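# Sort items into matching-color containers using eight arms

## Task

Place every item inside the container that matches the color the item displays.

## Robot and tools

Robots: eight identical i2rt Big YAM arms, arm1 to arm8, each with six joints, a five-fingered right hand and a wrist camera. Feet (base_link, scene frame, metres): arm1 (-0.575, -4.891, 0.909), arm2 (-0.596, -1.913, 0.865), arm3 (-0.445, 0.423, 0.895), arm4 (-0.563, 3.359, 0.903) on the -x side; arm5 (0.555, -3.357, 0.872), arm6 (0.454, -0.425, 0.893), arm7 (0.573, 1.927, 0.923), arm8 (0.565, 4.854, 0.899) on the +x side. Each foot faces its own +x; arms 1, 2, 3, 5 are yawed about -90 degrees, arms 4, 6, 7, 8 about +90 degrees. Reach is roughly 1.07 m from the joint1 axis. Room cameras: cam_room_a1, a2, a3, b1, b2, b3; wrist cameras: armN_cam_wrist.

Frame: a single scene frame, origin on the floor, +z up, metres. The hand point sits 0.045 m ahead of the palm; its +z runs along straight fingers, +y out of the palm, +x across the palm away from the thumb. Fingers extend about 0.06-0.07 m past the point and lie about 0.06 m behind it along -y. A wrist bracket on the little-finger side can strike things.

move: every key except cameras is a robot name holding that robot's part; robots omitted get nothing new. Each part may have:
- joints: absolute targets by name, radians for arm joints. joint1_rad -2.879..2.879 (yaw about foot, + counter-clockwise from above); joint2_rad 0..3.141 (shoulder, + lifts then swings forward); joint3_rad 0..3.019 (elbow, + opens); joint4_rad -1.692..1.57 (hand pitch, + fingers up); joint5_rad -1.57..1.57 (sideways, + to the arm's right); joint6_rad -2.094..2.094 (roll, + clockwise seen from behind). Hand keys, all -1..1: hand_little, hand_ring, hand_middle, hand_index, hand_thumb_bend (+1 straight, -1 curled), hand_thumb_turn (+1 beside palm, -1 opposing fingers); hand_force_limit (setting: about 0 N at -1 to 10 N at +1, 15 N for thumb motors); hand_speed -0.96..1 (setting; start value -0.8, full speed from +0.48).
- target: one absolute hand pose, 7 numbers [x, y, z, qw, qx, qy, qz], scene frame, metres plus unit quaternion, same layout as the printed hand line. The hand travels in a straight line from its current hand_target. Alongside target, joints may hold only the hand_ keys.
- speed: top path speed, 0.002..0.5 m/s (default 0.25), only with target; rotation capped at twice that in rad/s.
- min_time_s: 0.1..8 s, lower bound on that robot's joint motion durations.
cameras: list of names, ["all"], or [] for none. All motions in a call start together; hand paths are synchronised to the slowest and last 0.5 to 10 s; no call exceeds 15 s. Paths ignore obstacles and other arms, and hands often end a centimetre or more off. An empty move returns full state and all images. Unknown keys make a call invalid; out-of-range values get it refused, and a refusal cancels the rest of that reply's move, wait and finished_scene calls.

Gripping: fully opposed thumb plus fingers wraps objects about 0.035-0.065 m thick (handles down to about 0.025 m). A motor only starts when its target changes by at least 0.002; it stops on reaching target or when load hits hand_force_limit, then locks. For gentle grips use hand_speed -0.94 or lower and set hand_force_limit before closing. To grip harder, raise the limit and send a more-closed target; to release, send a more-open one.

Results: per robot, joint_positions, hand and hand_target poses, joint velocities ("within noise" when still), joint torques, joint_status and hand_status (done, off_target, time_out, not_followed, limit_stop_at_motor_heat), on_its_own (uncommanded behaviour; "held at" is the target), hand_stopped_by for little, ring, middle, index, thumb_bend, thumb_turn (moving, target, force, stalled, fault), and *_load_n in newtons (positive when pushed open). A load near 0 after grasping means the grip was lost. The "move" line says done or the worst status per commanded robot; "as last shown" marks robots not in the action; "pictures" lists image order. "pose unreachable" or "joint command not followed" means a safety check withheld targets. After time_out a joint keeps pushing toward a nearby target; send its reported position to relax it.

wait: seconds 0..10, optional cameras; nothing new is commanded. zoom_image: camera plus region [x0, y0, x1, y1] in pixels, at most 504 by 504, on the latest image. show_instructions: shows the reference page. finished_scene: ends the scene permanently; items must stay in place afterwards.

Avoid: knocking anything off the work area or to the floor (ends the scene); robots pressing against each other or closing a hand on another's fingers; hard hits on fixed objects; dropping or flinging held items; excessive finger force; long pushes or stretched holds that overheat motors (MOTOR HOT warns near 85 °C, the arm collapses at 100 °C). Loose objects may occasionally get nudged. The scene keeps running while you think, so keep replies brief.

Each tool is called after "Emit:" by a JSON object that holds its "fn" and its "kwargs", one argument or row to a line.

Reference images:

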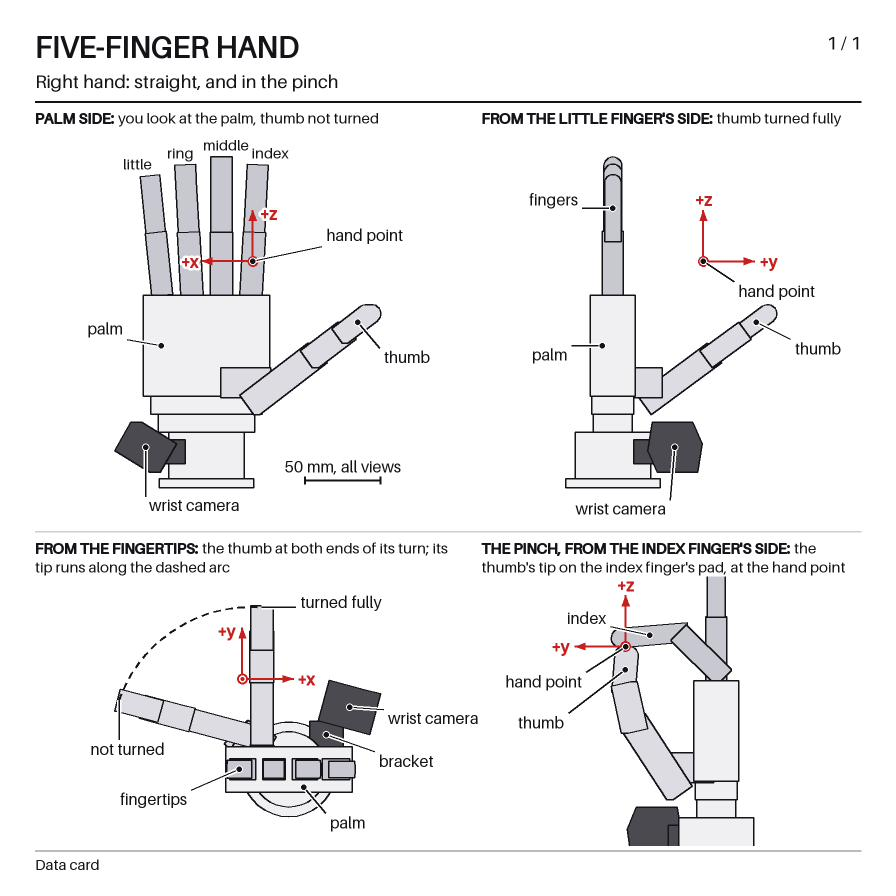

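## Session

Emit:
{"fn": "move", "kwargs": {
  "cameras": ["cam_room_a1","cam_room_a2","cam_room_a3","cam_room_b1","cam_room_b2","cam_room_b3"]
}}

Scene clock: 0.00 s.
Joint torques (N m): no reading
Heat: arm1: hottest joint4_rad 33 °C; arm2: hottest joint6_rad 35 °C; arm3: hottest joint3_rad 34 °C; arm4: hottest joint4_rad 35 °C; arm5: hottest joint2_rad 35 °C; arm6: hottest joint2_rad 37 °C; arm7: hottest joint2_rad 35 °C; arm8: hottest joint5_rad 33 °C.
Joint velocities: within noise
arm1.joint_positions: joint1_rad=-0.121 joint2_rad=+0.635 joint3_rad=+1.344 joint4_rad=-1.616 joint5_rad=-0.120 joint6_rad=-1.545 hand_little=+1.000 hand_ring=+1.000 hand_middle=+1.000 hand_index=+1.000 hand_thumb_turn=+1.000 hand_thumb_bend=+1.000 hand_force_limit=+0.000 hand_speed=-0.800
arm1.joint_status: not commanded
arm1.hand_stopped_by: target,target,target,target,target,target
arm1.little_load_n: 0.0
arm1.ring_load_n: 0.0
arm1.middle_load_n: 0.0
arm1.index_load_n: 0.0
arm1.thumb_bend_load_n: 0.0
arm1.thumb_turn_load_n: 0.0
arm1.hand: x=-0.6327 y=-5.0762 z=+1.3312 quat_wxyz=(+0.201, +0.635, -0.699, +0.262) (m; scene frame)
arm1.hand_target: x=-0.6328 y=-5.0772 z=+1.3418 quat_wxyz=(+0.210, +0.632, -0.695, +0.270) (m; scene frame)
arm1.hand_status: not commanded
arm2.joint_positions: joint1_rad=+0.196 joint2_rad=+0.644 joint3_rad=+1.370 joint4_rad=-1.438 joint5_rad=+0.193 joint6_rad=-1.138 hand_little=+1.000 hand_ring=+1.000 hand_middle=+1.000 hand_index=+1.000 hand_thumb_turn=+1.000 hand_thumb_bend=+1.000 hand_force_limit=+0.000 hand_speed=-0.800
arm2.joint_status: not commanded
arm2.hand_stopped_by: target,target,target,target,target,target
arm2.little_load_n: 0.0
arm2.ring_load_n: 0.0
arm2.middle_load_n: 0.0
arm2.index_load_n: 0.0
arm2.thumb_bend_load_n: 0.0
arm2.thumb_turn_load_n: 0.0
arm2.hand: x=-0.6478 y=-2.1264 z=+1.3227 quat_wxyz=(+0.277, +0.504, -0.753, +0.320) (m; scene frame)
arm2.hand_target: x=-0.6478 y=-2.1260 z=+1.3311 quat_wxyz=(+0.281, +0.500, -0.750, +0.329) (m; scene frame)
arm2.hand_status: not commanded
arm3.joint_positions: joint1_rad=-0.292 joint2_rad=+0.641 joint3_rad=+1.456 joint4_rad=-1.273 joint5_rad=-0.225 joint6_rad=-1.345 hand_little=+1.000 hand_ring=+1.000 hand_middle=+1.000 hand_index=+1.000 hand_thumb_turn=+1.000 hand_thumb_bend=+1.000 hand_force_limit=+0.000 hand_speed=-0.800
arm3.joint_status: not commanded
arm3.hand_stopped_by: target,target,target,target,target,target
arm3.little_load_n: 0.0
arm3.ring_load_n: -0.5
arm3.middle_load_n: 0.0
arm3.index_load_n: 0.0
arm3.thumb_bend_load_n: 0.0
arm3.thumb_turn_load_n: -0.5
arm3.hand: x=-0.4854 y=+0.1759 z=+1.4226 quat_wxyz=(+0.276, +0.534, -0.656, +0.456) (m; scene frame)
arm3.hand_target: x=-0.4853 y=+0.1774 z=+1.4350 quat_wxyz=(+0.285, +0.531, -0.649, +0.464) (m; scene frame)
arm3.hand_status: not commanded
arm4.joint_positions: joint1_rad=-0.176 joint2_rad=+0.629 joint3_rad=+1.398 joint4_rad=-1.236 joint5_rad=+0.104 joint6_rad=-0.912 hand_little=+1.000 hand_ring=+1.000 hand_middle=+1.000 hand_index=+1.000 hand_thumb_turn=+1.000 hand_thumb_bend=+1.000 hand_force_limit=+0.000 hand_speed=-0.800
arm4.joint_status: not commanded
arm4.hand_stopped_by: target,target,target,target,target,target
arm4.little_load_n: 0.0
arm4.ring_load_n: 0.0
arm4.middle_load_n: 0.0
arm4.index_load_n: 0.0
arm4.thumb_bend_load_n: 0.0
arm4.thumb_turn_load_n: 0.0
arm4.hand: x=-0.4346 y=+3.5667 z=+1.4025 quat_wxyz=(-0.397, +0.825, +0.210, +0.343) (m; scene frame)
arm4.hand_target: x=-0.4351 y=+3.5654 z=+1.4148 quat_wxyz=(-0.407, +0.818, +0.208, +0.350) (m; scene frame)
arm4.hand_status: not commanded
arm5.joint_positions: joint1_rad=+0.016 joint2_rad=+0.642 joint3_rad=+1.328 joint4_rad=-1.278 joint5_rad=-0.066 joint6_rad=-1.023 hand_little=+1.000 hand_ring=+1.000 hand_middle=+1.000 hand_index=+1.000 hand_thumb_turn=+1.000 hand_thumb_bend=+1.000 hand_force_limit=+0.000 hand_speed=-0.800
arm5.joint_status: not commanded
arm5.hand_stopped_by: target,target,target,target,target,target
arm5.little_load_n: 0.0
arm5.ring_load_n: 0.0
arm5.middle_load_n: 0.0
arm5.index_load_n: 0.0
arm5.thumb_bend_load_n: -0.5
arm5.thumb_turn_load_n: 0.0
arm5.hand: x=+0.5381 y=-3.6054 z=+1.3262 quat_wxyz=(+0.193, +0.459, -0.754, +0.428) (m; scene frame)
arm5.hand_target: x=+0.5380 y=-3.6049 z=+1.3356 quat_wxyz=(+0.198, +0.457, -0.750, +0.436) (m; scene frame)
arm5.hand_status: not commanded
arm6.joint_positions: joint1_rad=-0.205 joint2_rad=+0.596 joint3_rad=+1.437 joint4_rad=-1.321 joint5_rad=-0.219 joint6_rad=-1.384 hand_little=+1.000 hand_ring=+1.000 hand_middle=+1.000 hand_index=+1.000 hand_thumb_turn=+1.000 hand_thumb_bend=+1.000 hand_force_limit=+0.000 hand_speed=-0.800
arm6.joint_status: not commanded
arm6.hand_stopped_by: target,target,target,target,target,target
arm6.little_load_n: 0.0
arm6.ring_load_n: 0.0
arm6.middle_load_n: 0.0
arm6.index_load_n: 0.0
arm6.thumb_bend_load_n: 0.0
arm6.thumb_turn_load_n: 0.0
arm6.hand: x=+0.5283 y=-0.2101 z=+1.4123 quat_wxyz=(-0.413, +0.698, +0.490, +0.321) (m; scene frame)
arm6.hand_target: x=+0.5277 y=-0.2120 z=+1.4217 quat_wxyz=(-0.419, +0.692, +0.488, +0.328) (m; scene frame)
arm6.hand_status: not commanded
arm7.joint_positions: joint1_rad=-0.010 joint2_rad=+0.561 joint3_rad=+1.327 joint4_rad=-1.220 joint5_rad=-0.136 joint6_rad=-1.492 hand_little=+1.000 hand_ring=+1.000 hand_middle=+1.000 hand_index=+1.000 hand_thumb_turn=+1.000 hand_thumb_bend=+1.000 hand_force_limit=+0.000 hand_speed=-0.800
arm7.joint_status: not commanded
arm7.hand_stopped_by: target,target,target,target,target,target
arm7.little_load_n: 0.0
arm7.ring_load_n: 0.5
arm7.middle_load_n: 0.0
arm7.index_load_n: 0.5
arm7.thumb_bend_load_n: 0.0
arm7.thumb_turn_load_n: 0.0
arm7.hand: x=+0.5849 y=+2.1730 z=+1.4250 quat_wxyz=(-0.435, +0.577, +0.621, +0.304) (m; scene frame)
arm7.hand_target: x=+0.5849 y=+2.1716 z=+1.4379 quat_wxyz=(-0.443, +0.571, +0.617, +0.313) (m; scene frame)
arm7.hand_status: not commanded
arm8.joint_positions: joint1_rad=-0.206 joint2_rad=+0.621 joint3_rad=+1.343 joint4_rad=-1.268 joint5_rad=+0.184 joint6_rad=-1.064 hand_little=+1.000 hand_ring=+1.000 hand_middle=+1.000 hand_index=+1.000 hand_thumb_turn=+1.000 hand_thumb_bend=+1.000 hand_force_limit=+0.000 hand_speed=-0.800
arm8.joint_status: not commanded
arm8.hand_stopped_by: target,target,target,target,target,target
arm8.little_load_n: 0.0
arm8.ring_load_n: 0.0
arm8.middle_load_n: 0.0
arm8.index_load_n: 0.0
arm8.thumb_bend_load_n: 0.0
arm8.thumb_turn_load_n: 0.0
arm8.hand: x=+0.6996 y=+5.0540 z=+1.3763 quat_wxyz=(-0.320, +0.823, +0.278, +0.378) (m; scene frame)
arm8.hand_target: x=+0.6991 y=+5.0532 z=+1.3886 quat_wxyz=(-0.330, +0.817, +0.275, +0.385) (m; scene frame)
arm8.hand_status: not commanded
pictures: cam_room_a1, cam_room_a2, cam_room_a3, cam_room_b1, cam_room_b2, cam_room_b3

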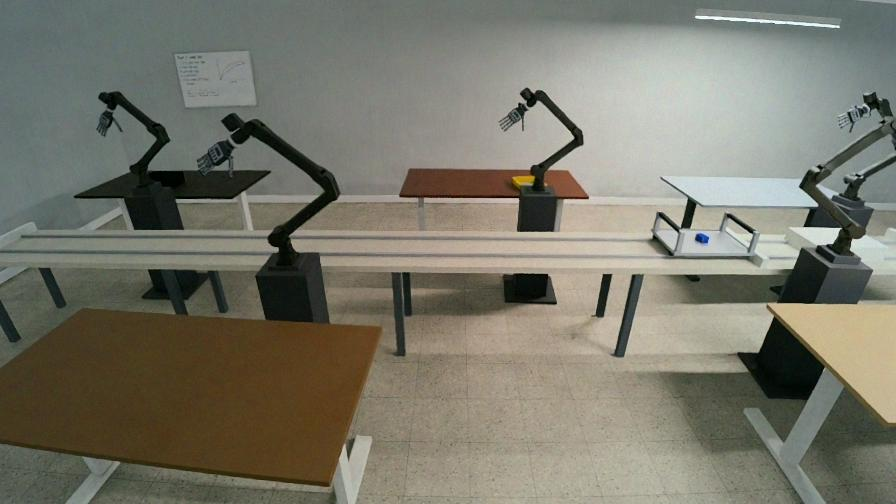

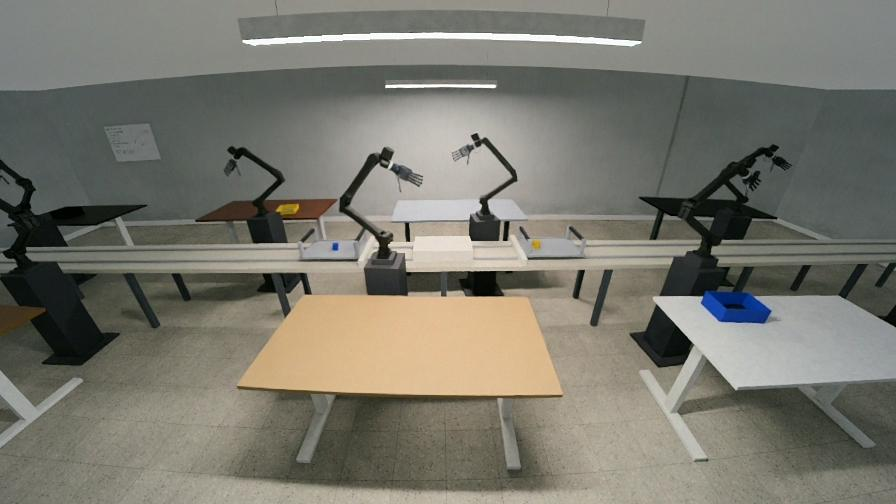

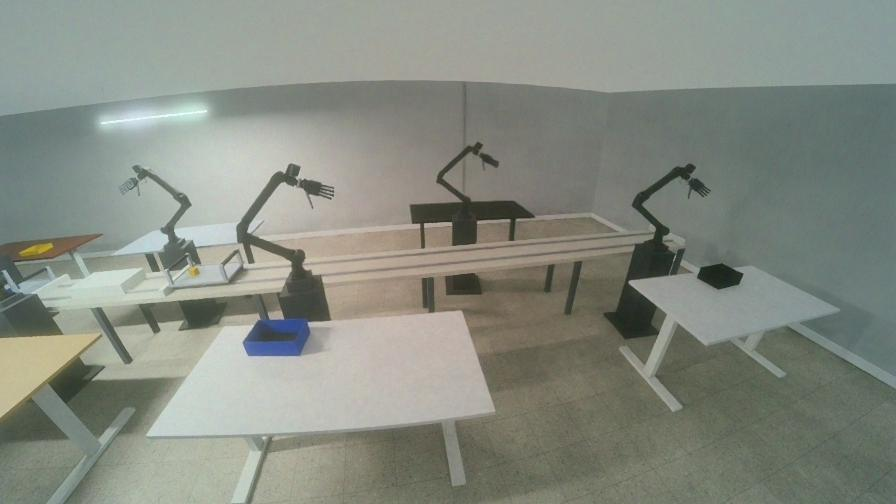

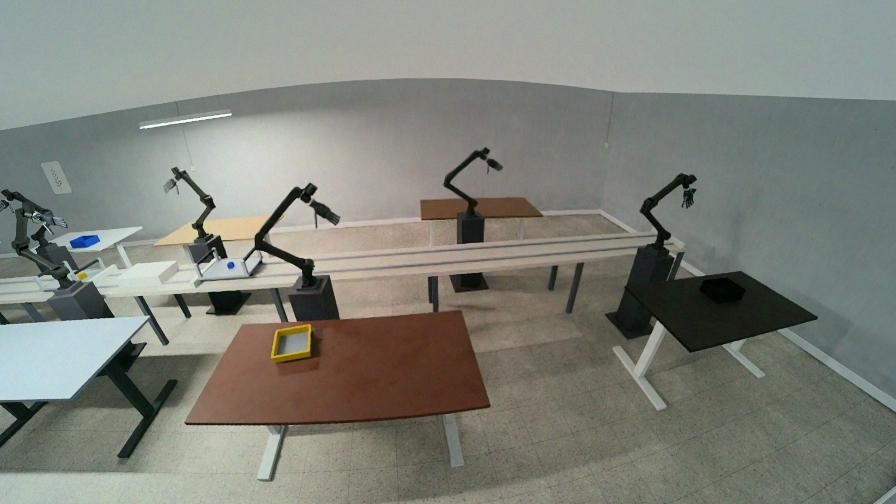

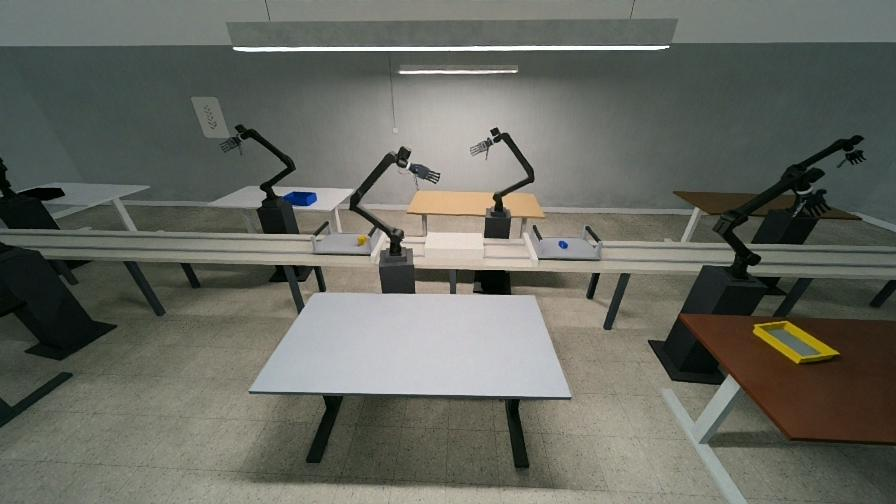

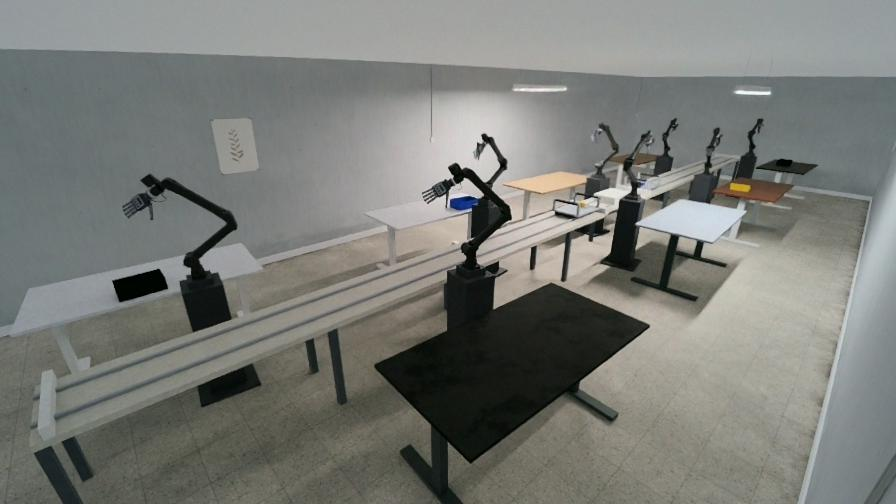

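Emit:
{"fn": "zoom_image", "kwargs": {
  "camera": "cam_room_a2",
  "region": [270, 180, 620, 300]
}}

Emit:
{"fn": "zoom_image", "kwargs": {
  "camera": "cam_room_b2",
  "region": [280, 180, 640, 300]
}}

Emit:
{"fn": "zoom_image", "kwargs": {
  "camera": "cam_room_b1",
  "region": [600, 230, 840, 350]
}}

Emit:
{"fn": "zoom_image", "kwargs": {
  "camera": "cam_room_a3",
  "region": [0, 200, 300, 380]
}}

Emit:
{"fn": "zoom_image", "kwargs": {
  "camera": "cam_room_b1",
  "region": [180, 220, 480, 420]
}}

Emit:
{"fn": "zoom_image", "kwargs": {
  "camera": "cam_room_a1",
  "region": [620, 160, 896, 320]
}}

Scaled by 1.440 from the camera's 896x504 image, which has a finer 1280x720 frame.

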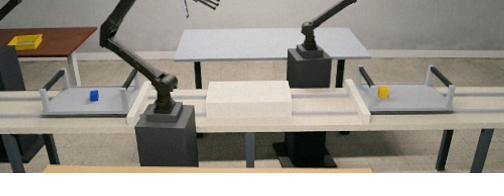

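Scaled by 1.400 from the camera's 896x504 image, which has a finer 1280x720 frame.

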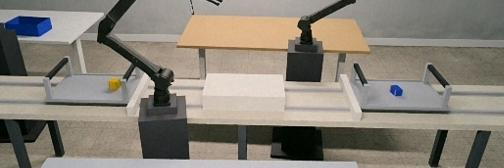

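Scaled by 2.100 from the camera's 896x504 image, which has a finer 1280x720 frame.

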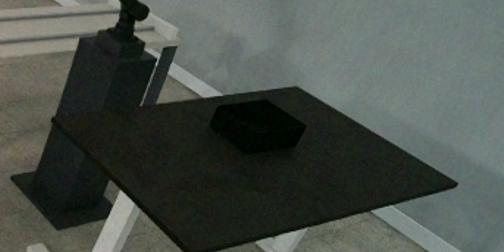

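Scaled by 1.680 from the camera's 896x504 image, which has a finer 1280x720 frame.

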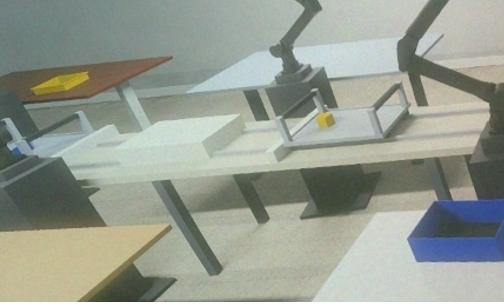

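Scaled by 1.680 from the camera's 896x504 image, which has a finer 1280x720 frame.

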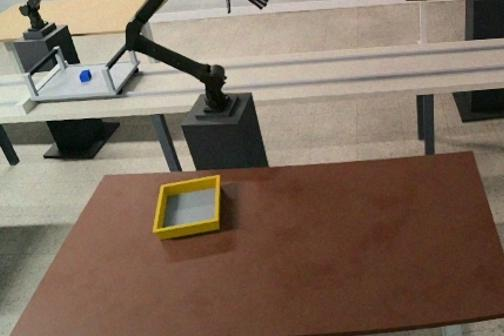

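Scaled by 1.826 from the camera's 896x504 image, which has a finer 1280x720 frame.

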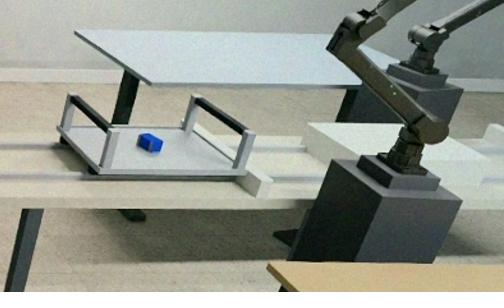

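Emit:
{"fn": "move", "kwargs": {
  "cameras": ["arm1_cam_wrist","arm2_cam_wrist","arm8_cam_wrist","arm7_cam_wrist","arm6_cam_wrist","arm3_cam_wrist"]
}}

Scene clock: 35.07 s.
Joint torques (N m): arm1=[-0.5 1.67 8.31 1.57 -0.01 -0.2] | arm2=[1.79 2.43 8.49 1.68 0.1 0.09] | arm3=[0.26 -0.09 8.29 2.29 -0.06 -0.04] | arm4=[-0.15 2.32 11.3 1.46 0.05 0.11] | arm5=[-0.91 0.67 10.17 1.74 -0.04 -0.03] | arm6=[0.85 3.78 9.55 1.83 -0.19 -0.01] | arm7=[-0.44 1.38 8.99 1.88 0 -0.1] | arm8=[-0.44 2.2 8.58 1.99 0.09 -0.09]
Heat: arm1: hottest joint3_rad 33 °C; arm2: hottest joint6_rad 34 °C; arm3: hottest joint3_rad 37 °C; arm4: hottest joint3_rad 35 °C; arm5: hottest joint2_rad 34 °C; arm6: hottest joint2_rad 37 °C; arm7: hottest joint3_rad 36 °C; arm8: hottest joint3_rad 33 °C.
Joint velocities: within noise
arm1.joint_positions: joint1_rad=-0.121 joint2_rad=+0.635 joint3_rad=+1.344 joint4_rad=-1.616 joint5_rad=-0.120 joint6_rad=-1.545 hand_little=+1.000 hand_ring=+1.000 hand_middle=+1.000 hand_index=+1.000 hand_thumb_turn=+1.000 hand_thumb_bend=+1.000 hand_force_limit=+0.000 hand_speed=-0.800
arm1.joint_status: not commanded
arm1.hand_stopped_by: target,target,target,target,target,target
arm1.little_load_n: 0.0
arm1.ring_load_n: 0.0
arm1.middle_load_n: 0.0
arm1.index_load_n: 0.0
arm1.thumb_bend_load_n: 0.0
arm1.thumb_turn_load_n: 0.0
arm1.hand: x=-0.6327 y=-5.0762 z=+1.3312 quat_wxyz=(+0.201, +0.635, -0.699, +0.262) (m; scene frame)
arm1.hand_target: x=-0.6328 y=-5.0772 z=+1.3418 quat_wxyz=(+0.210, +0.632, -0.695, +0.270) (m; scene frame)
arm1.hand_status: not commanded
arm2.joint_positions: joint1_rad=+0.196 joint2_rad=+0.644 joint3_rad=+1.370 joint4_rad=-1.438 joint5_rad=+0.193 joint6_rad=-1.138 hand_little=+1.000 hand_ring=+1.000 hand_middle=+1.000 hand_index=+1.000 hand_thumb_turn=+1.000 hand_thumb_bend=+1.000 hand_force_limit=+0.000 hand_speed=-0.800
arm2.joint_status: not commanded
arm2.hand_stopped_by: target,target,target,target,target,target
arm2.little_load_n: 0.0
arm2.ring_load_n: 0.0
arm2.middle_load_n: 0.0
arm2.index_load_n: 0.0
arm2.thumb_bend_load_n: 0.0
arm2.thumb_turn_load_n: 0.0
arm2.hand: x=-0.6478 y=-2.1264 z=+1.3227 quat_wxyz=(+0.277, +0.504, -0.753, +0.320) (m; scene frame)
arm2.hand_target: x=-0.6478 y=-2.1260 z=+1.3311 quat_wxyz=(+0.281, +0.500, -0.750, +0.329) (m; scene frame)
arm2.hand_status: not commanded
arm3.joint_positions: joint1_rad=-0.292 joint2_rad=+0.641 joint3_rad=+1.456 joint4_rad=-1.273 joint5_rad=-0.225 joint6_rad=-1.345 hand_little=+1.000 hand_ring=+1.000 hand_middle=+1.000 hand_index=+1.000 hand_thumb_turn=+1.000 hand_thumb_bend=+1.000 hand_force_limit=+0.000 hand_speed=-0.800
arm3.joint_status: not commanded
arm3.hand_stopped_by: target,target,target,target,target,target
arm3.little_load_n: 0.0
arm3.ring_load_n: 0.0
arm3.middle_load_n: 0.0
arm3.index_load_n: 0.0
arm3.thumb_bend_load_n: 0.0
arm3.thumb_turn_load_n: 0.0
arm3.hand: x=-0.4854 y=+0.1759 z=+1.4226 quat_wxyz=(+0.276, +0.534, -0.656, +0.456) (m; scene frame)
arm3.hand_target: x=-0.4853 y=+0.1774 z=+1.4350 quat_wxyz=(+0.285, +0.531, -0.649, +0.464) (m; scene frame)
arm3.hand_status: not commanded
arm4.joint_positions: joint1_rad=-0.176 joint2_rad=+0.629 joint3_rad=+1.398 joint4_rad=-1.236 joint5_rad=+0.104 joint6_rad=-0.912 hand_little=+1.000 hand_ring=+1.000 hand_middle=+1.000 hand_index=+1.000 hand_thumb_turn=+1.000 hand_thumb_bend=+1.000 hand_force_limit=+0.000 hand_speed=-0.800
arm4.joint_status: not commanded
arm4.hand_stopped_by: target,target,target,target,target,target
arm4.little_load_n: 0.0
arm4.ring_load_n: 0.0
arm4.middle_load_n: 0.0
arm4.index_load_n: 0.0
arm4.thumb_bend_load_n: 0.0
arm4.thumb_turn_load_n: 0.0
arm4.hand: x=-0.4346 y=+3.5667 z=+1.4025 quat_wxyz=(-0.397, +0.825, +0.210, +0.343) (m; scene frame)
arm4.hand_target: x=-0.4351 y=+3.5654 z=+1.4148 quat_wxyz=(-0.407, +0.818, +0.208, +0.350) (m; scene frame)
arm4.hand_status: not commanded
arm5.joint_positions: joint1_rad=+0.016 joint2_rad=+0.642 joint3_rad=+1.328 joint4_rad=-1.278 joint5_rad=-0.066 joint6_rad=-1.023 hand_little=+1.000 hand_ring=+1.000 hand_middle=+1.000 hand_index=+1.000 hand_thumb_turn=+1.000 hand_thumb_bend=+1.000 hand_force_limit=+0.000 hand_speed=-0.800
arm5.joint_status: not commanded
arm5.hand_stopped_by: target,target,target,target,target,target
arm5.little_load_n: 0.0
arm5.ring_load_n: 0.0
arm5.middle_load_n: 0.0
arm5.index_load_n: 0.0
arm5.thumb_bend_load_n: -0.5
arm5.thumb_turn_load_n: 0.0
arm5.hand: x=+0.5381 y=-3.6054 z=+1.3262 quat_wxyz=(+0.193, +0.459, -0.754, +0.428) (m; scene frame)
arm5.hand_target: x=+0.5380 y=-3.6049 z=+1.3356 quat_wxyz=(+0.198, +0.457, -0.750, +0.436) (m; scene frame)
arm5.hand_status: not commanded
arm6.joint_positions: joint1_rad=-0.205 joint2_rad=+0.596 joint3_rad=+1.437 joint4_rad=-1.321 joint5_rad=-0.219 joint6_rad=-1.384 hand_little=+1.000 hand_ring=+1.000 hand_middle=+1.000 hand_index=+1.000 hand_thumb_turn=+1.000 hand_thumb_bend=+1.000 hand_force_limit=+0.000 hand_speed=-0.800
arm6.joint_status: not commanded
arm6.hand_stopped_by: target,target,target,target,target,target
arm6.little_load_n: -0.5
arm6.ring_load_n: 0.0
arm6.middle_load_n: -0.5
arm6.index_load_n: 0.0
arm6.thumb_bend_load_n: 0.0
arm6.thumb_turn_load_n: 0.0
arm6.hand: x=+0.5283 y=-0.2101 z=+1.4123 quat_wxyz=(-0.413, +0.698, +0.490, +0.321) (m; scene frame)
arm6.hand_target: x=+0.5277 y=-0.2120 z=+1.4217 quat_wxyz=(-0.419, +0.692, +0.488, +0.328) (m; scene frame)
arm6.hand_status: not commanded
arm7.joint_positions: joint1_rad=-0.010 joint2_rad=+0.561 joint3_rad=+1.327 joint4_rad=-1.220 joint5_rad=-0.136 joint6_rad=-1.492 hand_little=+1.000 hand_ring=+1.000 hand_middle=+1.000 hand_index=+1.000 hand_thumb_turn=+1.000 hand_thumb_bend=+1.000 hand_force_limit=+0.000 hand_speed=-0.800
arm7.joint_status: not commanded
arm7.hand_stopped_by: target,target,target,target,target,target
arm7.little_load_n: 0.0
arm7.ring_load_n: 0.0
arm7.middle_load_n: 0.0
arm7.index_load_n: 0.0
arm7.thumb_bend_load_n: 0.0
arm7.thumb_turn_load_n: 0.0
arm7.hand: x=+0.5849 y=+2.1730 z=+1.4250 quat_wxyz=(-0.435, +0.577, +0.621, +0.304) (m; scene frame)
arm7.hand_target: x=+0.5849 y=+2.1716 z=+1.4379 quat_wxyz=(-0.443, +0.571, +0.617, +0.313) (m; scene frame)
arm7.hand_status: not commanded
arm8.joint_positions: joint1_rad=-0.206 joint2_rad=+0.621 joint3_rad=+1.343 joint4_rad=-1.268 joint5_rad=+0.184 joint6_rad=-1.064 hand_little=+1.000 hand_ring=+1.000 hand_middle=+1.000 hand_index=+1.000 hand_thumb_turn=+1.000 hand_thumb_bend=+1.000 hand_force_limit=+0.000 hand_speed=-0.800
arm8.joint_status: not commanded
arm8.hand_stopped_by: target,target,target,target,target,target
arm8.little_load_n: 0.0
arm8.ring_load_n: 0.0
arm8.middle_load_n: 0.0
arm8.index_load_n: 0.0
arm8.thumb_bend_load_n: 0.0
arm8.thumb_turn_load_n: 0.0
arm8.hand: x=+0.6996 y=+5.0540 z=+1.3763 quat_wxyz=(-0.320, +0.823, +0.278, +0.378) (m; scene frame)
arm8.hand_target: x=+0.6991 y=+5.0532 z=+1.3886 quat_wxyz=(-0.330, +0.817, +0.275, +0.385) (m; scene frame)
arm8.hand_status: not commanded
pictures: arm1_cam_wrist, arm2_cam_wrist, arm3_cam_wrist, arm6_cam_wrist, arm7_cam_wrist, arm8_cam_wrist

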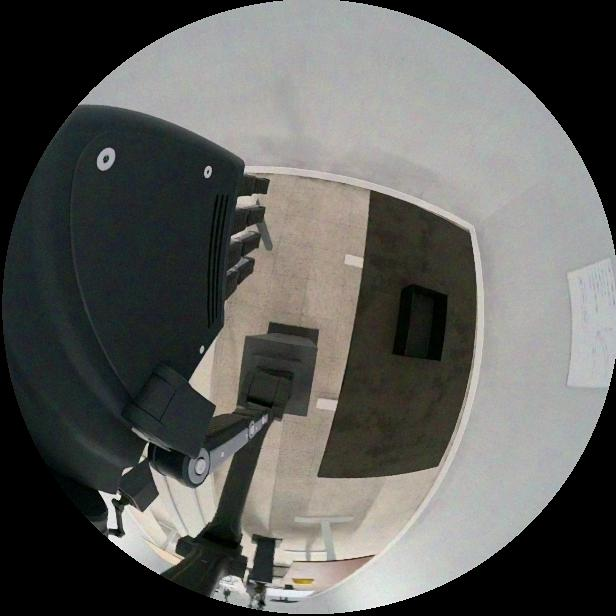

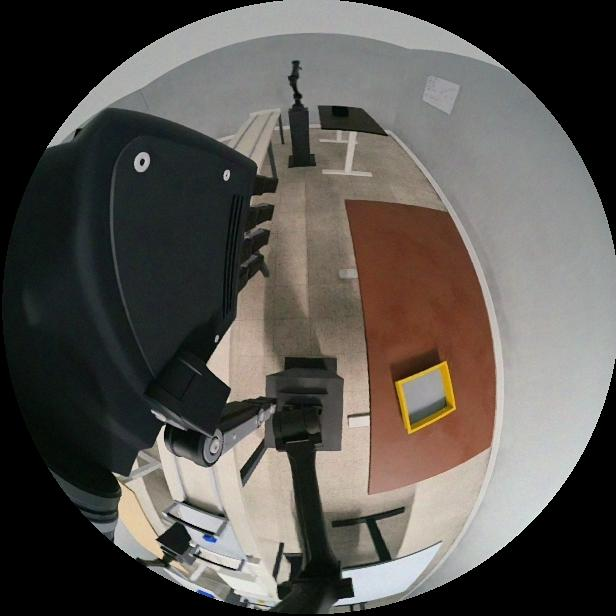

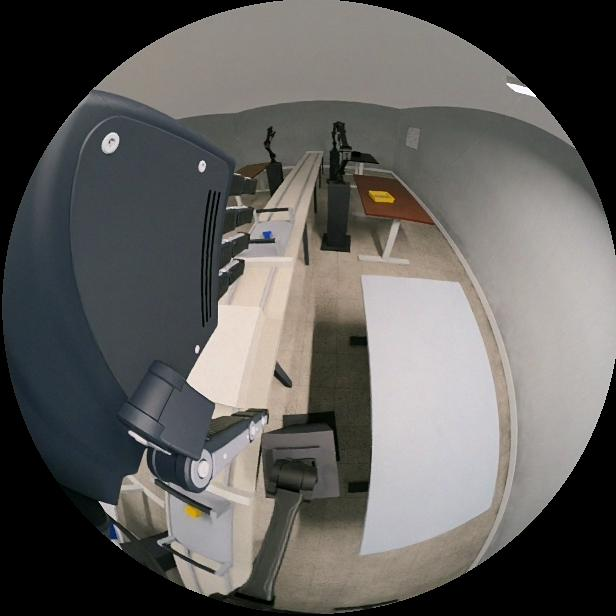

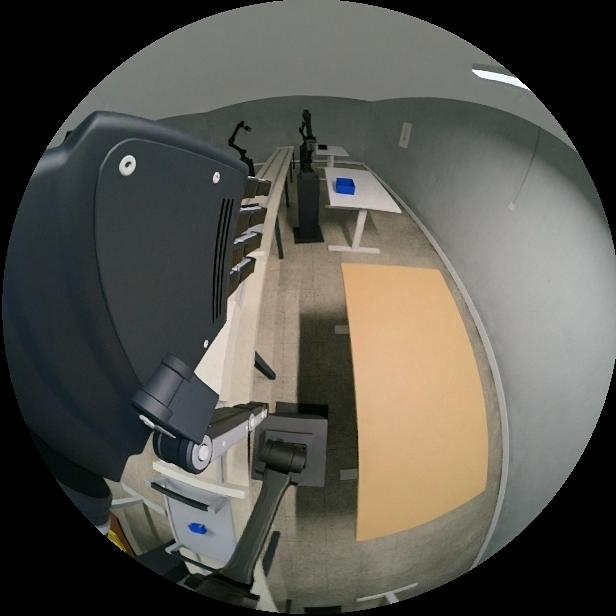

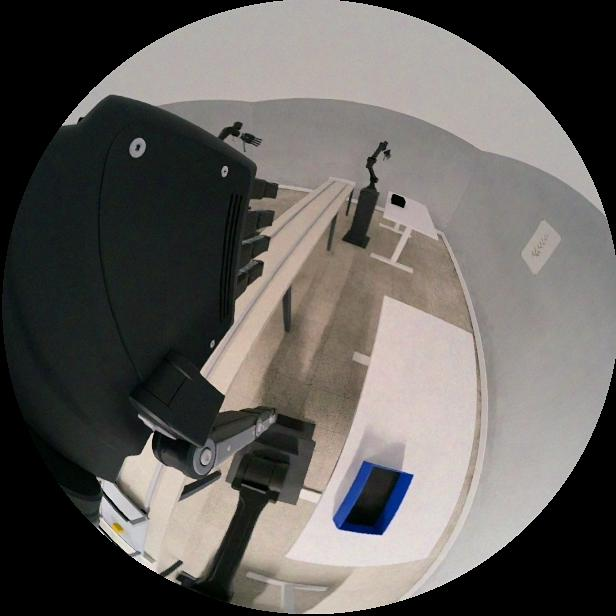

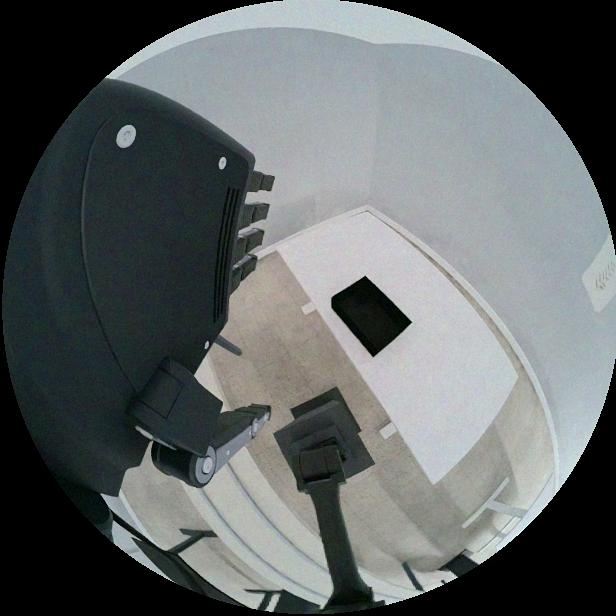

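Emit:
{"fn": "move", "kwargs": {
  "arm6": {"joints": {"joint1_rad": 2.5}},
  "arm3": {"joints": {"joint1_rad": 2.1}},
  "arm2": {"joints": {"joint1_rad": 2.2}},
  "arm7": {"joints": {"joint1_rad": 2.1}},
  "cameras": ["arm6_cam_wrist","arm3_cam_wrist"]
}}

Scene clock: 144.90 s.
Joint torques (N m): arm1=[-0.5 1.73 8.32 1.57 -0.01 -0.2] | arm2=[3.25 2.08 8.42 1.66 0 0.16] | arm3=[1.14 0.32 8.18 2.35 -0.07 -0.04] | arm4=[0.03 2.37 11.32 1.42 0.05 0.11] | arm5=[-1.14 0.67 10.13 1.63 -0.03 -0.04] | arm6=[0.91 4.19 9.44 2.03 -0.18 0.04] | arm7=[0.62 0.91 8.81 1.89 0.02 -0.09] | arm8=[-0.44 2.2 8.57 2 0.09 -0.09]
Heat: arm1: hottest joint3_rad 36 °C; arm2: hottest joint3_rad 34 °C; arm3: hottest joint3_rad 40 °C; arm4: hottest joint3_rad 39 °C; arm5: hottest joint3_rad 35 °C; arm6: hottest joint2_rad 36 °C; arm7: hottest joint3_rad 41 °C; arm8: hottest joint3_rad 37 °C.
move: arm2 done; arm3 done; arm6 done; arm7 done
Joint velocities: within noise
arm1, arm4, arm5, arm8: as last shown
arm1.thumb_bend_load_n: -0.5
arm2.joint_positions: joint1_rad=+2.185 joint2_rad=+0.644 joint3_rad=+1.370 joint4_rad=-1.438 joint5_rad=+0.193 joint6_rad=-1.138 hand_little=+1.000 hand_ring=+1.000 hand_middle=+1.000 hand_index=+1.000 hand_thumb_turn=+1.000 hand_thumb_bend=+1.000 hand_force_limit=+0.000 hand_speed=-0.800
arm2.joint_status: all done
arm2.hand_stopped_by: target,target,target,target,target,target
arm2.little_load_n: 0.0
arm2.ring_load_n: 0.5
arm2.middle_load_n: 0.0
arm2.index_load_n: 0.0
arm2.thumb_bend_load_n: 0.0
arm2.thumb_turn_load_n: 0.0
arm2.hand: x=-0.3803 y=-1.8731 z=+1.3226 quat_wxyz=(-0.118, +0.906, +0.012, +0.407) (m; scene frame)
arm2.hand_target: x=-0.3813 y=-1.8702 z=+1.3311 quat_wxyz=(-0.126, +0.901, +0.018, +0.414) (m; scene frame)
arm2.hand_status: not commanded
arm3.joint_positions: joint1_rad=+2.089 joint2_rad=+0.641 joint3_rad=+1.456 joint4_rad=-1.273 joint5_rad=-0.224 joint6_rad=-1.345 hand_little=+1.000 hand_ring=+1.000 hand_middle=+1.000 hand_index=+1.000 hand_thumb_turn=+1.000 hand_thumb_bend=+1.000 hand_force_limit=+0.000 hand_speed=-0.800
arm3.joint_status: all done
arm3.hand_stopped_by: target,target,target,target,target,target
arm3.little_load_n: 0.0
arm3.ring_load_n: 0.0
arm3.middle_load_n: 0.0
arm3.index_load_n: 0.0
arm3.thumb_bend_load_n: 0.0
arm3.thumb_turn_load_n: 0.0
arm3.hand: x=-0.2537 y=+0.5754 z=+1.4251 quat_wxyz=(-0.318, +0.805, +0.255, +0.431) (m; scene frame)
arm3.hand_target: x=-0.2566 y=+0.5765 z=+1.4374 quat_wxyz=(-0.325, +0.796, +0.259, +0.440) (m; scene frame)
arm3.hand_status: not commanded
arm5.thumb_bend_load_n: 0.0
arm6.joint_positions: joint1_rad=+2.491 joint2_rad=+0.596 joint3_rad=+1.437 joint4_rad=-1.321 joint5_rad=-0.219 joint6_rad=-1.384 hand_little=+1.000 hand_ring=+1.000 hand_middle=+1.000 hand_index=+1.000 hand_thumb_turn=+1.000 hand_thumb_bend=+1.000 hand_force_limit=+0.000 hand_speed=-0.800
arm6.joint_status: all done
arm6.hand_stopped_by: target,target,target,target,target,target
arm6.little_load_n: 0.0
arm6.ring_load_n: 0.0
arm6.middle_load_n: 0.0
arm6.index_load_n: 0.0
arm6.thumb_bend_load_n: 0.0
arm6.thumb_turn_load_n: 0.0
arm6.hand: x=+0.2931 y=-0.5840 z=+1.4132 quat_wxyz=(-0.404, -0.323, +0.788, -0.335) (m; scene frame)
arm6.hand_target: x=+0.2959 y=-0.5839 z=+1.4226 quat_wxyz=(-0.411, -0.325, +0.780, -0.340) (m; scene frame)
arm6.hand_status: not commanded
arm7.joint_positions: joint1_rad=+2.086 joint2_rad=+0.561 joint3_rad=+1.327 joint4_rad=-1.220 joint5_rad=-0.136 joint6_rad=-1.492 hand_little=+1.000 hand_ring=+1.000 hand_middle=+1.000 hand_index=+1.000 hand_thumb_turn=+1.000 hand_thumb_bend=+1.000 hand_force_limit=+0.000 hand_speed=-0.800
arm7.joint_status: all done
arm7.hand_stopped_by: target,target,target,target,target,target
arm7.little_load_n: 0.0
arm7.ring_load_n: 0.0
arm7.middle_load_n: 0.0
arm7.index_load_n: 0.0
arm7.thumb_bend_load_n: 0.0
arm7.thumb_turn_load_n: 0.0
arm7.hand: x=+0.3498 y=+1.8186 z=+1.4239 quat_wxyz=(-0.478, -0.247, +0.811, -0.230) (m; scene frame)
arm7.hand_target: x=+0.3524 y=+1.8164 z=+1.4368 quat_wxyz=(-0.488, -0.252, +0.802, -0.237) (m; scene frame)
arm7.hand_status: not commanded
pictures: arm3_cam_wrist, arm6_cam_wrist
camera_calibration:
arm3_cam_wrist: T_world_to_cam=[[0.768164, -0.638887, -0.0417956, 0.618937], [-0.536274, -0.606378, -0.587124, 1.05189], [0.349762, 0.473422, -0.808417, 1.07986], [0, 0, 0, 1]] pos_world=[-0.289038, 0.522045, 1.51644]
arm6_cam_wrist: T_world_to_cam=[[-0.89496, 0.445963, -0.0127868, 0.539859], [0.379193, 0.745239, -0.548482, 1.1034], [-0.235073, -0.495718, -0.836065, 1.07471], [0, 0, 0, 1]] pos_world=[0.317388, -0.530298, 1.51063]

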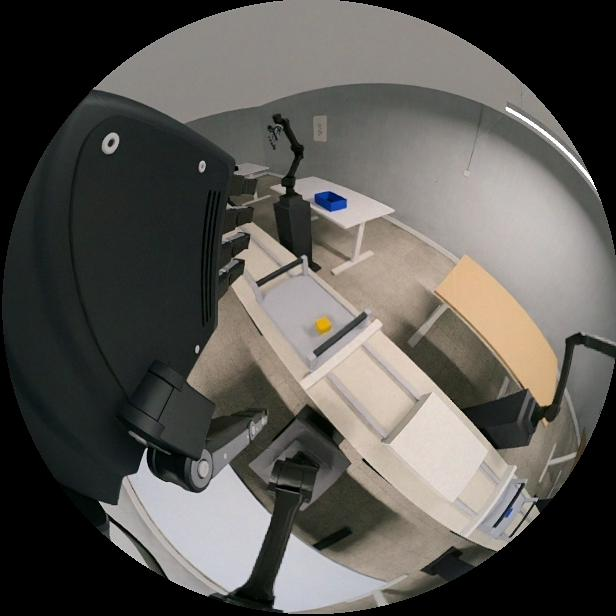

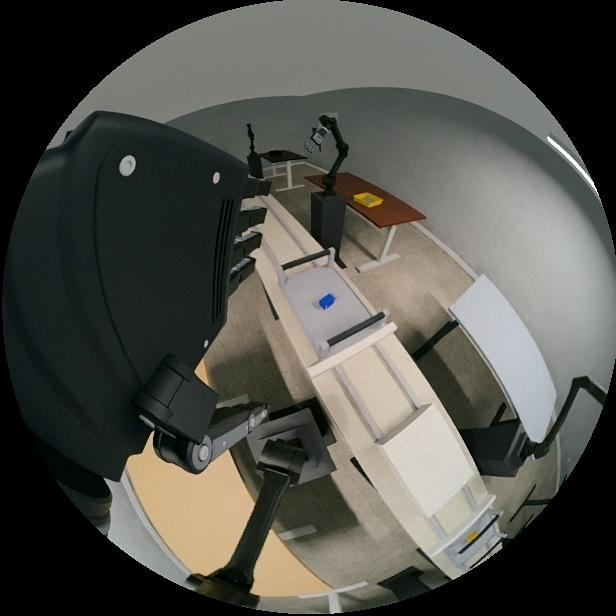

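Emit:
{"fn": "zoom_image", "kwargs": {
  "camera": "arm6_cam_wrist",
  "region": [240, 230, 420, 390]
}}

Emit:
{"fn": "zoom_image", "kwargs": {
  "camera": "arm3_cam_wrist",
  "region": [220, 230, 400, 390]
}}

Scaled by 2.800 from the camera's 616x616 image, which has a finer 880x880 frame.

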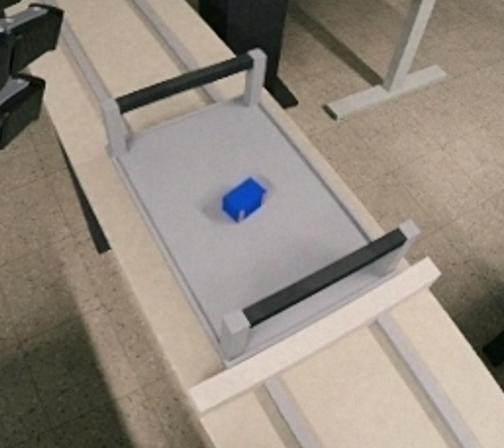

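Scaled by 2.800 from the camera's 616x616 image, which has a finer 880x880 frame.

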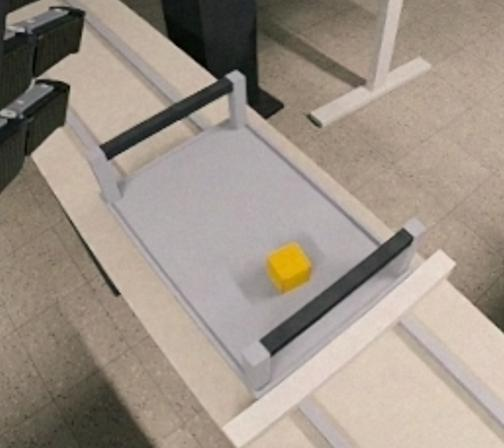

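Emit:
{"fn": "zoom_image", "kwargs": {
  "camera": "arm6_cam_wrist",
  "region": [280, 140, 380, 240]
}}

Emit:
{"fn": "zoom_image", "kwargs": {
  "camera": "arm6_cam_wrist",
  "region": [230, 380, 360, 510]
}}

Scaled by 5.040 from the camera's 616x616 image, which has a finer 880x880 frame.

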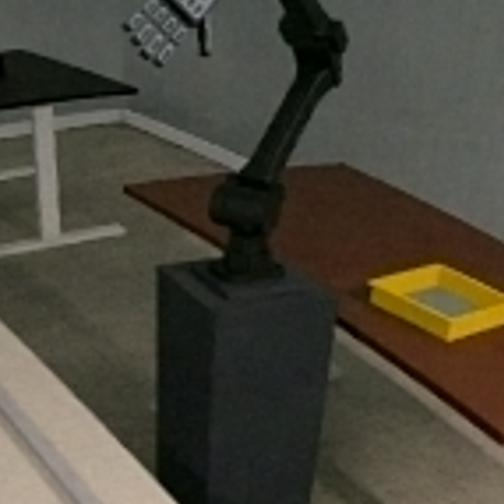

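Scaled by 3.877 from the camera's 616x616 image, which has a finer 880x880 frame.

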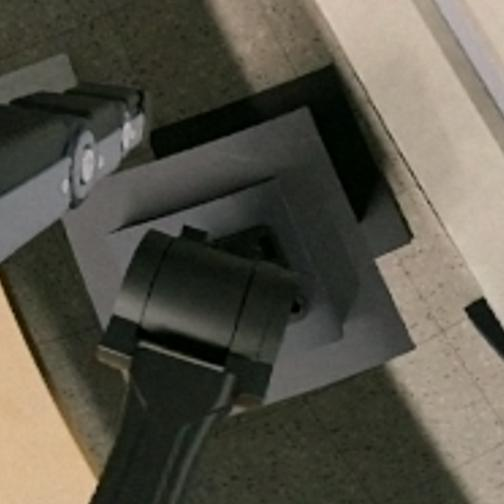

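Emit:
{"fn": "move", "kwargs": {
  "arm6": {"target": [0.133, -0.917, 0.925, -0.529, -0.1464, 0.8306, -0.0933], "speed": 0.2},
  "arm3": {"target": [-0.11, 0.835, 0.925, 0, 0.8434, 0, 0.5373], "speed": 0.2},
  "cameras": ["arm6_cam_wrist","arm3_cam_wrist"]
}}

Scene clock: 314.87 s.
Joint torques (N m): arm1=[-0.5 1.67 8.32 1.57 -0.01 -0.2] | arm2=[2.78 2.02 8.36 1.74 0.03 0.12] | arm3=[0.44 -14.1 8.54 1.21 0.95 0.14] | arm4=[0.03 2.43 11.26 1.47 0.05 0.1] | arm5=[-0.91 0.73 10.18 1.74 -0.03 -0.02] | arm6=[0.79 -10.7 11.45 1.84 0.4 0.16] | arm7=[0.44 0.85 9.01 1.84 -0.03 -0.11] | arm8=[-0.44 2.2 8.57 1.99 0.09 -0.09]
Heat: arm1: hottest joint3_rad 37 °C; arm2: hottest joint3_rad 35 °C; arm3: hottest joint3_rad 41 °C; arm4: hottest joint3_rad 41 °C; arm5: hottest joint3_rad 36 °C; arm6: hottest joint2_rad 36 °C; arm7: hottest joint3_rad 44 °C; arm8: hottest joint3_rad 38 °C.
move: arm3 off_target; arm6 off_target
Joint velocities: within noise
arm1, arm2, arm4, arm5, arm7, arm8: as last shown
arm1.thumb_bend_load_n: 0.0
arm1.thumb_turn_load_n: -0.5
arm2.ring_load_n: 0.0
arm3.joint_positions: joint1_rad=+2.610 joint2_rad=+1.850 joint3_rad=+1.016 joint4_rad=-0.135 joint5_rad=+1.009 joint6_rad=-0.720 hand_little=+1.000 hand_ring=+1.000 hand_middle=+1.000 hand_index=+1.000 hand_thumb_turn=+1.000 hand_thumb_bend=+1.000 hand_force_limit=+0.000 hand_speed=-0.800
arm3.joint_status: not commanded
arm3.hand_stopped_by: target,target,target,target,target,target
arm3.little_load_n: 0.0
arm3.ring_load_n: 0.0
arm3.middle_load_n: 0.0
arm3.index_load_n: 0.0
arm3.thumb_bend_load_n: 0.0
arm3.thumb_turn_load_n: 0.0
arm3.hand: x=-0.1140 y=+0.8194 z=+0.9187 quat_wxyz=(+0.012, +0.846, +0.011, +0.533) (m; scene frame)
arm3.hand_target: x=-0.1103 y=+0.8345 z=+0.9252 quat_wxyz=(+0.000, +0.843, +0.000, +0.537) (m; scene frame)
arm3.hand_status: off_target (0.017 m and 2.0 deg from the pose sent, 0.581 m and 48.9 deg at the start)
arm6.joint_positions: joint1_rad=+2.871 joint2_rad=+1.765 joint3_rad=+0.960 joint4_rad=+0.089 joint5_rad=+0.578 joint6_rad=-1.018 hand_little=+1.000 hand_ring=+1.000 hand_middle=+1.000 hand_index=+1.000 hand_thumb_turn=+1.000 hand_thumb_bend=+1.000 hand_force_limit=+0.000 hand_speed=-0.800
arm6.joint_status: not commanded
arm6.hand_stopped_by: target,target,target,target,target,target
arm6.little_load_n: 0.0
arm6.ring_load_n: 0.0
arm6.middle_load_n: 0.0
arm6.index_load_n: 0.0
arm6.thumb_bend_load_n: 0.0
arm6.thumb_turn_load_n: 0.0
arm6.hand: x=+0.1326 y=-0.8949 z=+0.9210 quat_wxyz=(-0.452, -0.170, +0.864, -0.144) (m; scene frame)
arm6.hand_target: x=+0.1316 y=-0.9155 z=+0.9254 quat_wxyz=(-0.457, -0.162, +0.860, -0.159) (m; scene frame)
arm6.hand_status: off_target (0.022 m and 11.5 deg from the pose sent, 0.612 m and 37.6 deg at the start; a joint's target at an end of its range on 92 of 122 steps)
pictures: arm3_cam_wrist, arm6_cam_wrist
camera_calibration:
arm3_cam_wrist: T_world_to_cam=[[0.0802869, -0.955568, 0.283625, 0.528488], [-0.799227, -0.231749, -0.554552, 0.610624], [0.595642, -0.182157, -0.782323, 1.04742], [0, 0, 0, 1]] pos_world=[-0.178289, 0.837313, 1.00815]
arm6_cam_wrist: T_world_to_cam=[[-0.586528, 0.797516, 0.141257, 0.660511], [0.688159, 0.58268, -0.432344, 0.832523], [-0.427109, -0.156375, -0.890576, 0.850663], [0, 0, 0, 1]] pos_world=[0.177825, -0.87884, 1.02421]

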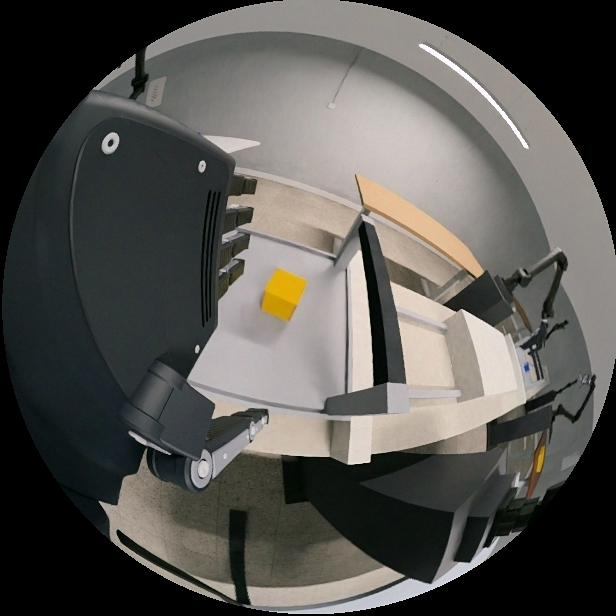

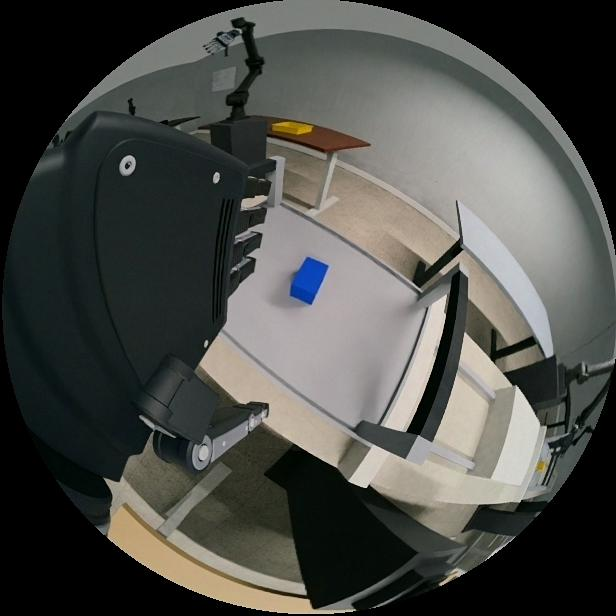

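Emit:
{"fn": "zoom_image", "kwargs": {
  "camera": "arm6_cam_wrist",
  "region": [220, 190, 480, 450]
}}

Emit:
{"fn": "zoom_image", "kwargs": {
  "camera": "arm3_cam_wrist",
  "region": [180, 190, 440, 450]
}}

Scaled by 1.938 from the camera's 616x616 image, which has a finer 880x880 frame.

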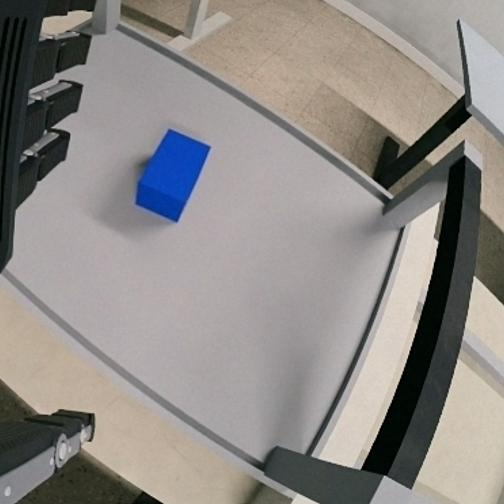

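Scaled by 1.938 from the camera's 616x616 image, which has a finer 880x880 frame.

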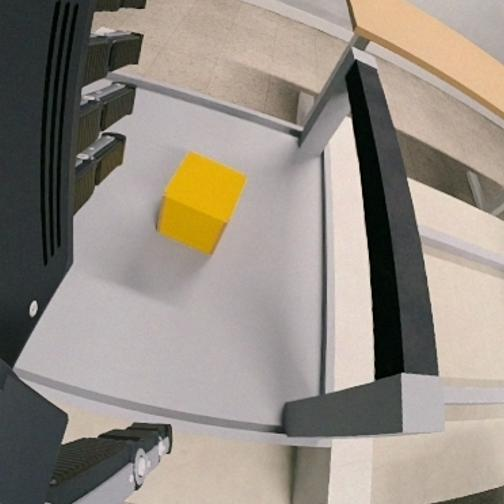

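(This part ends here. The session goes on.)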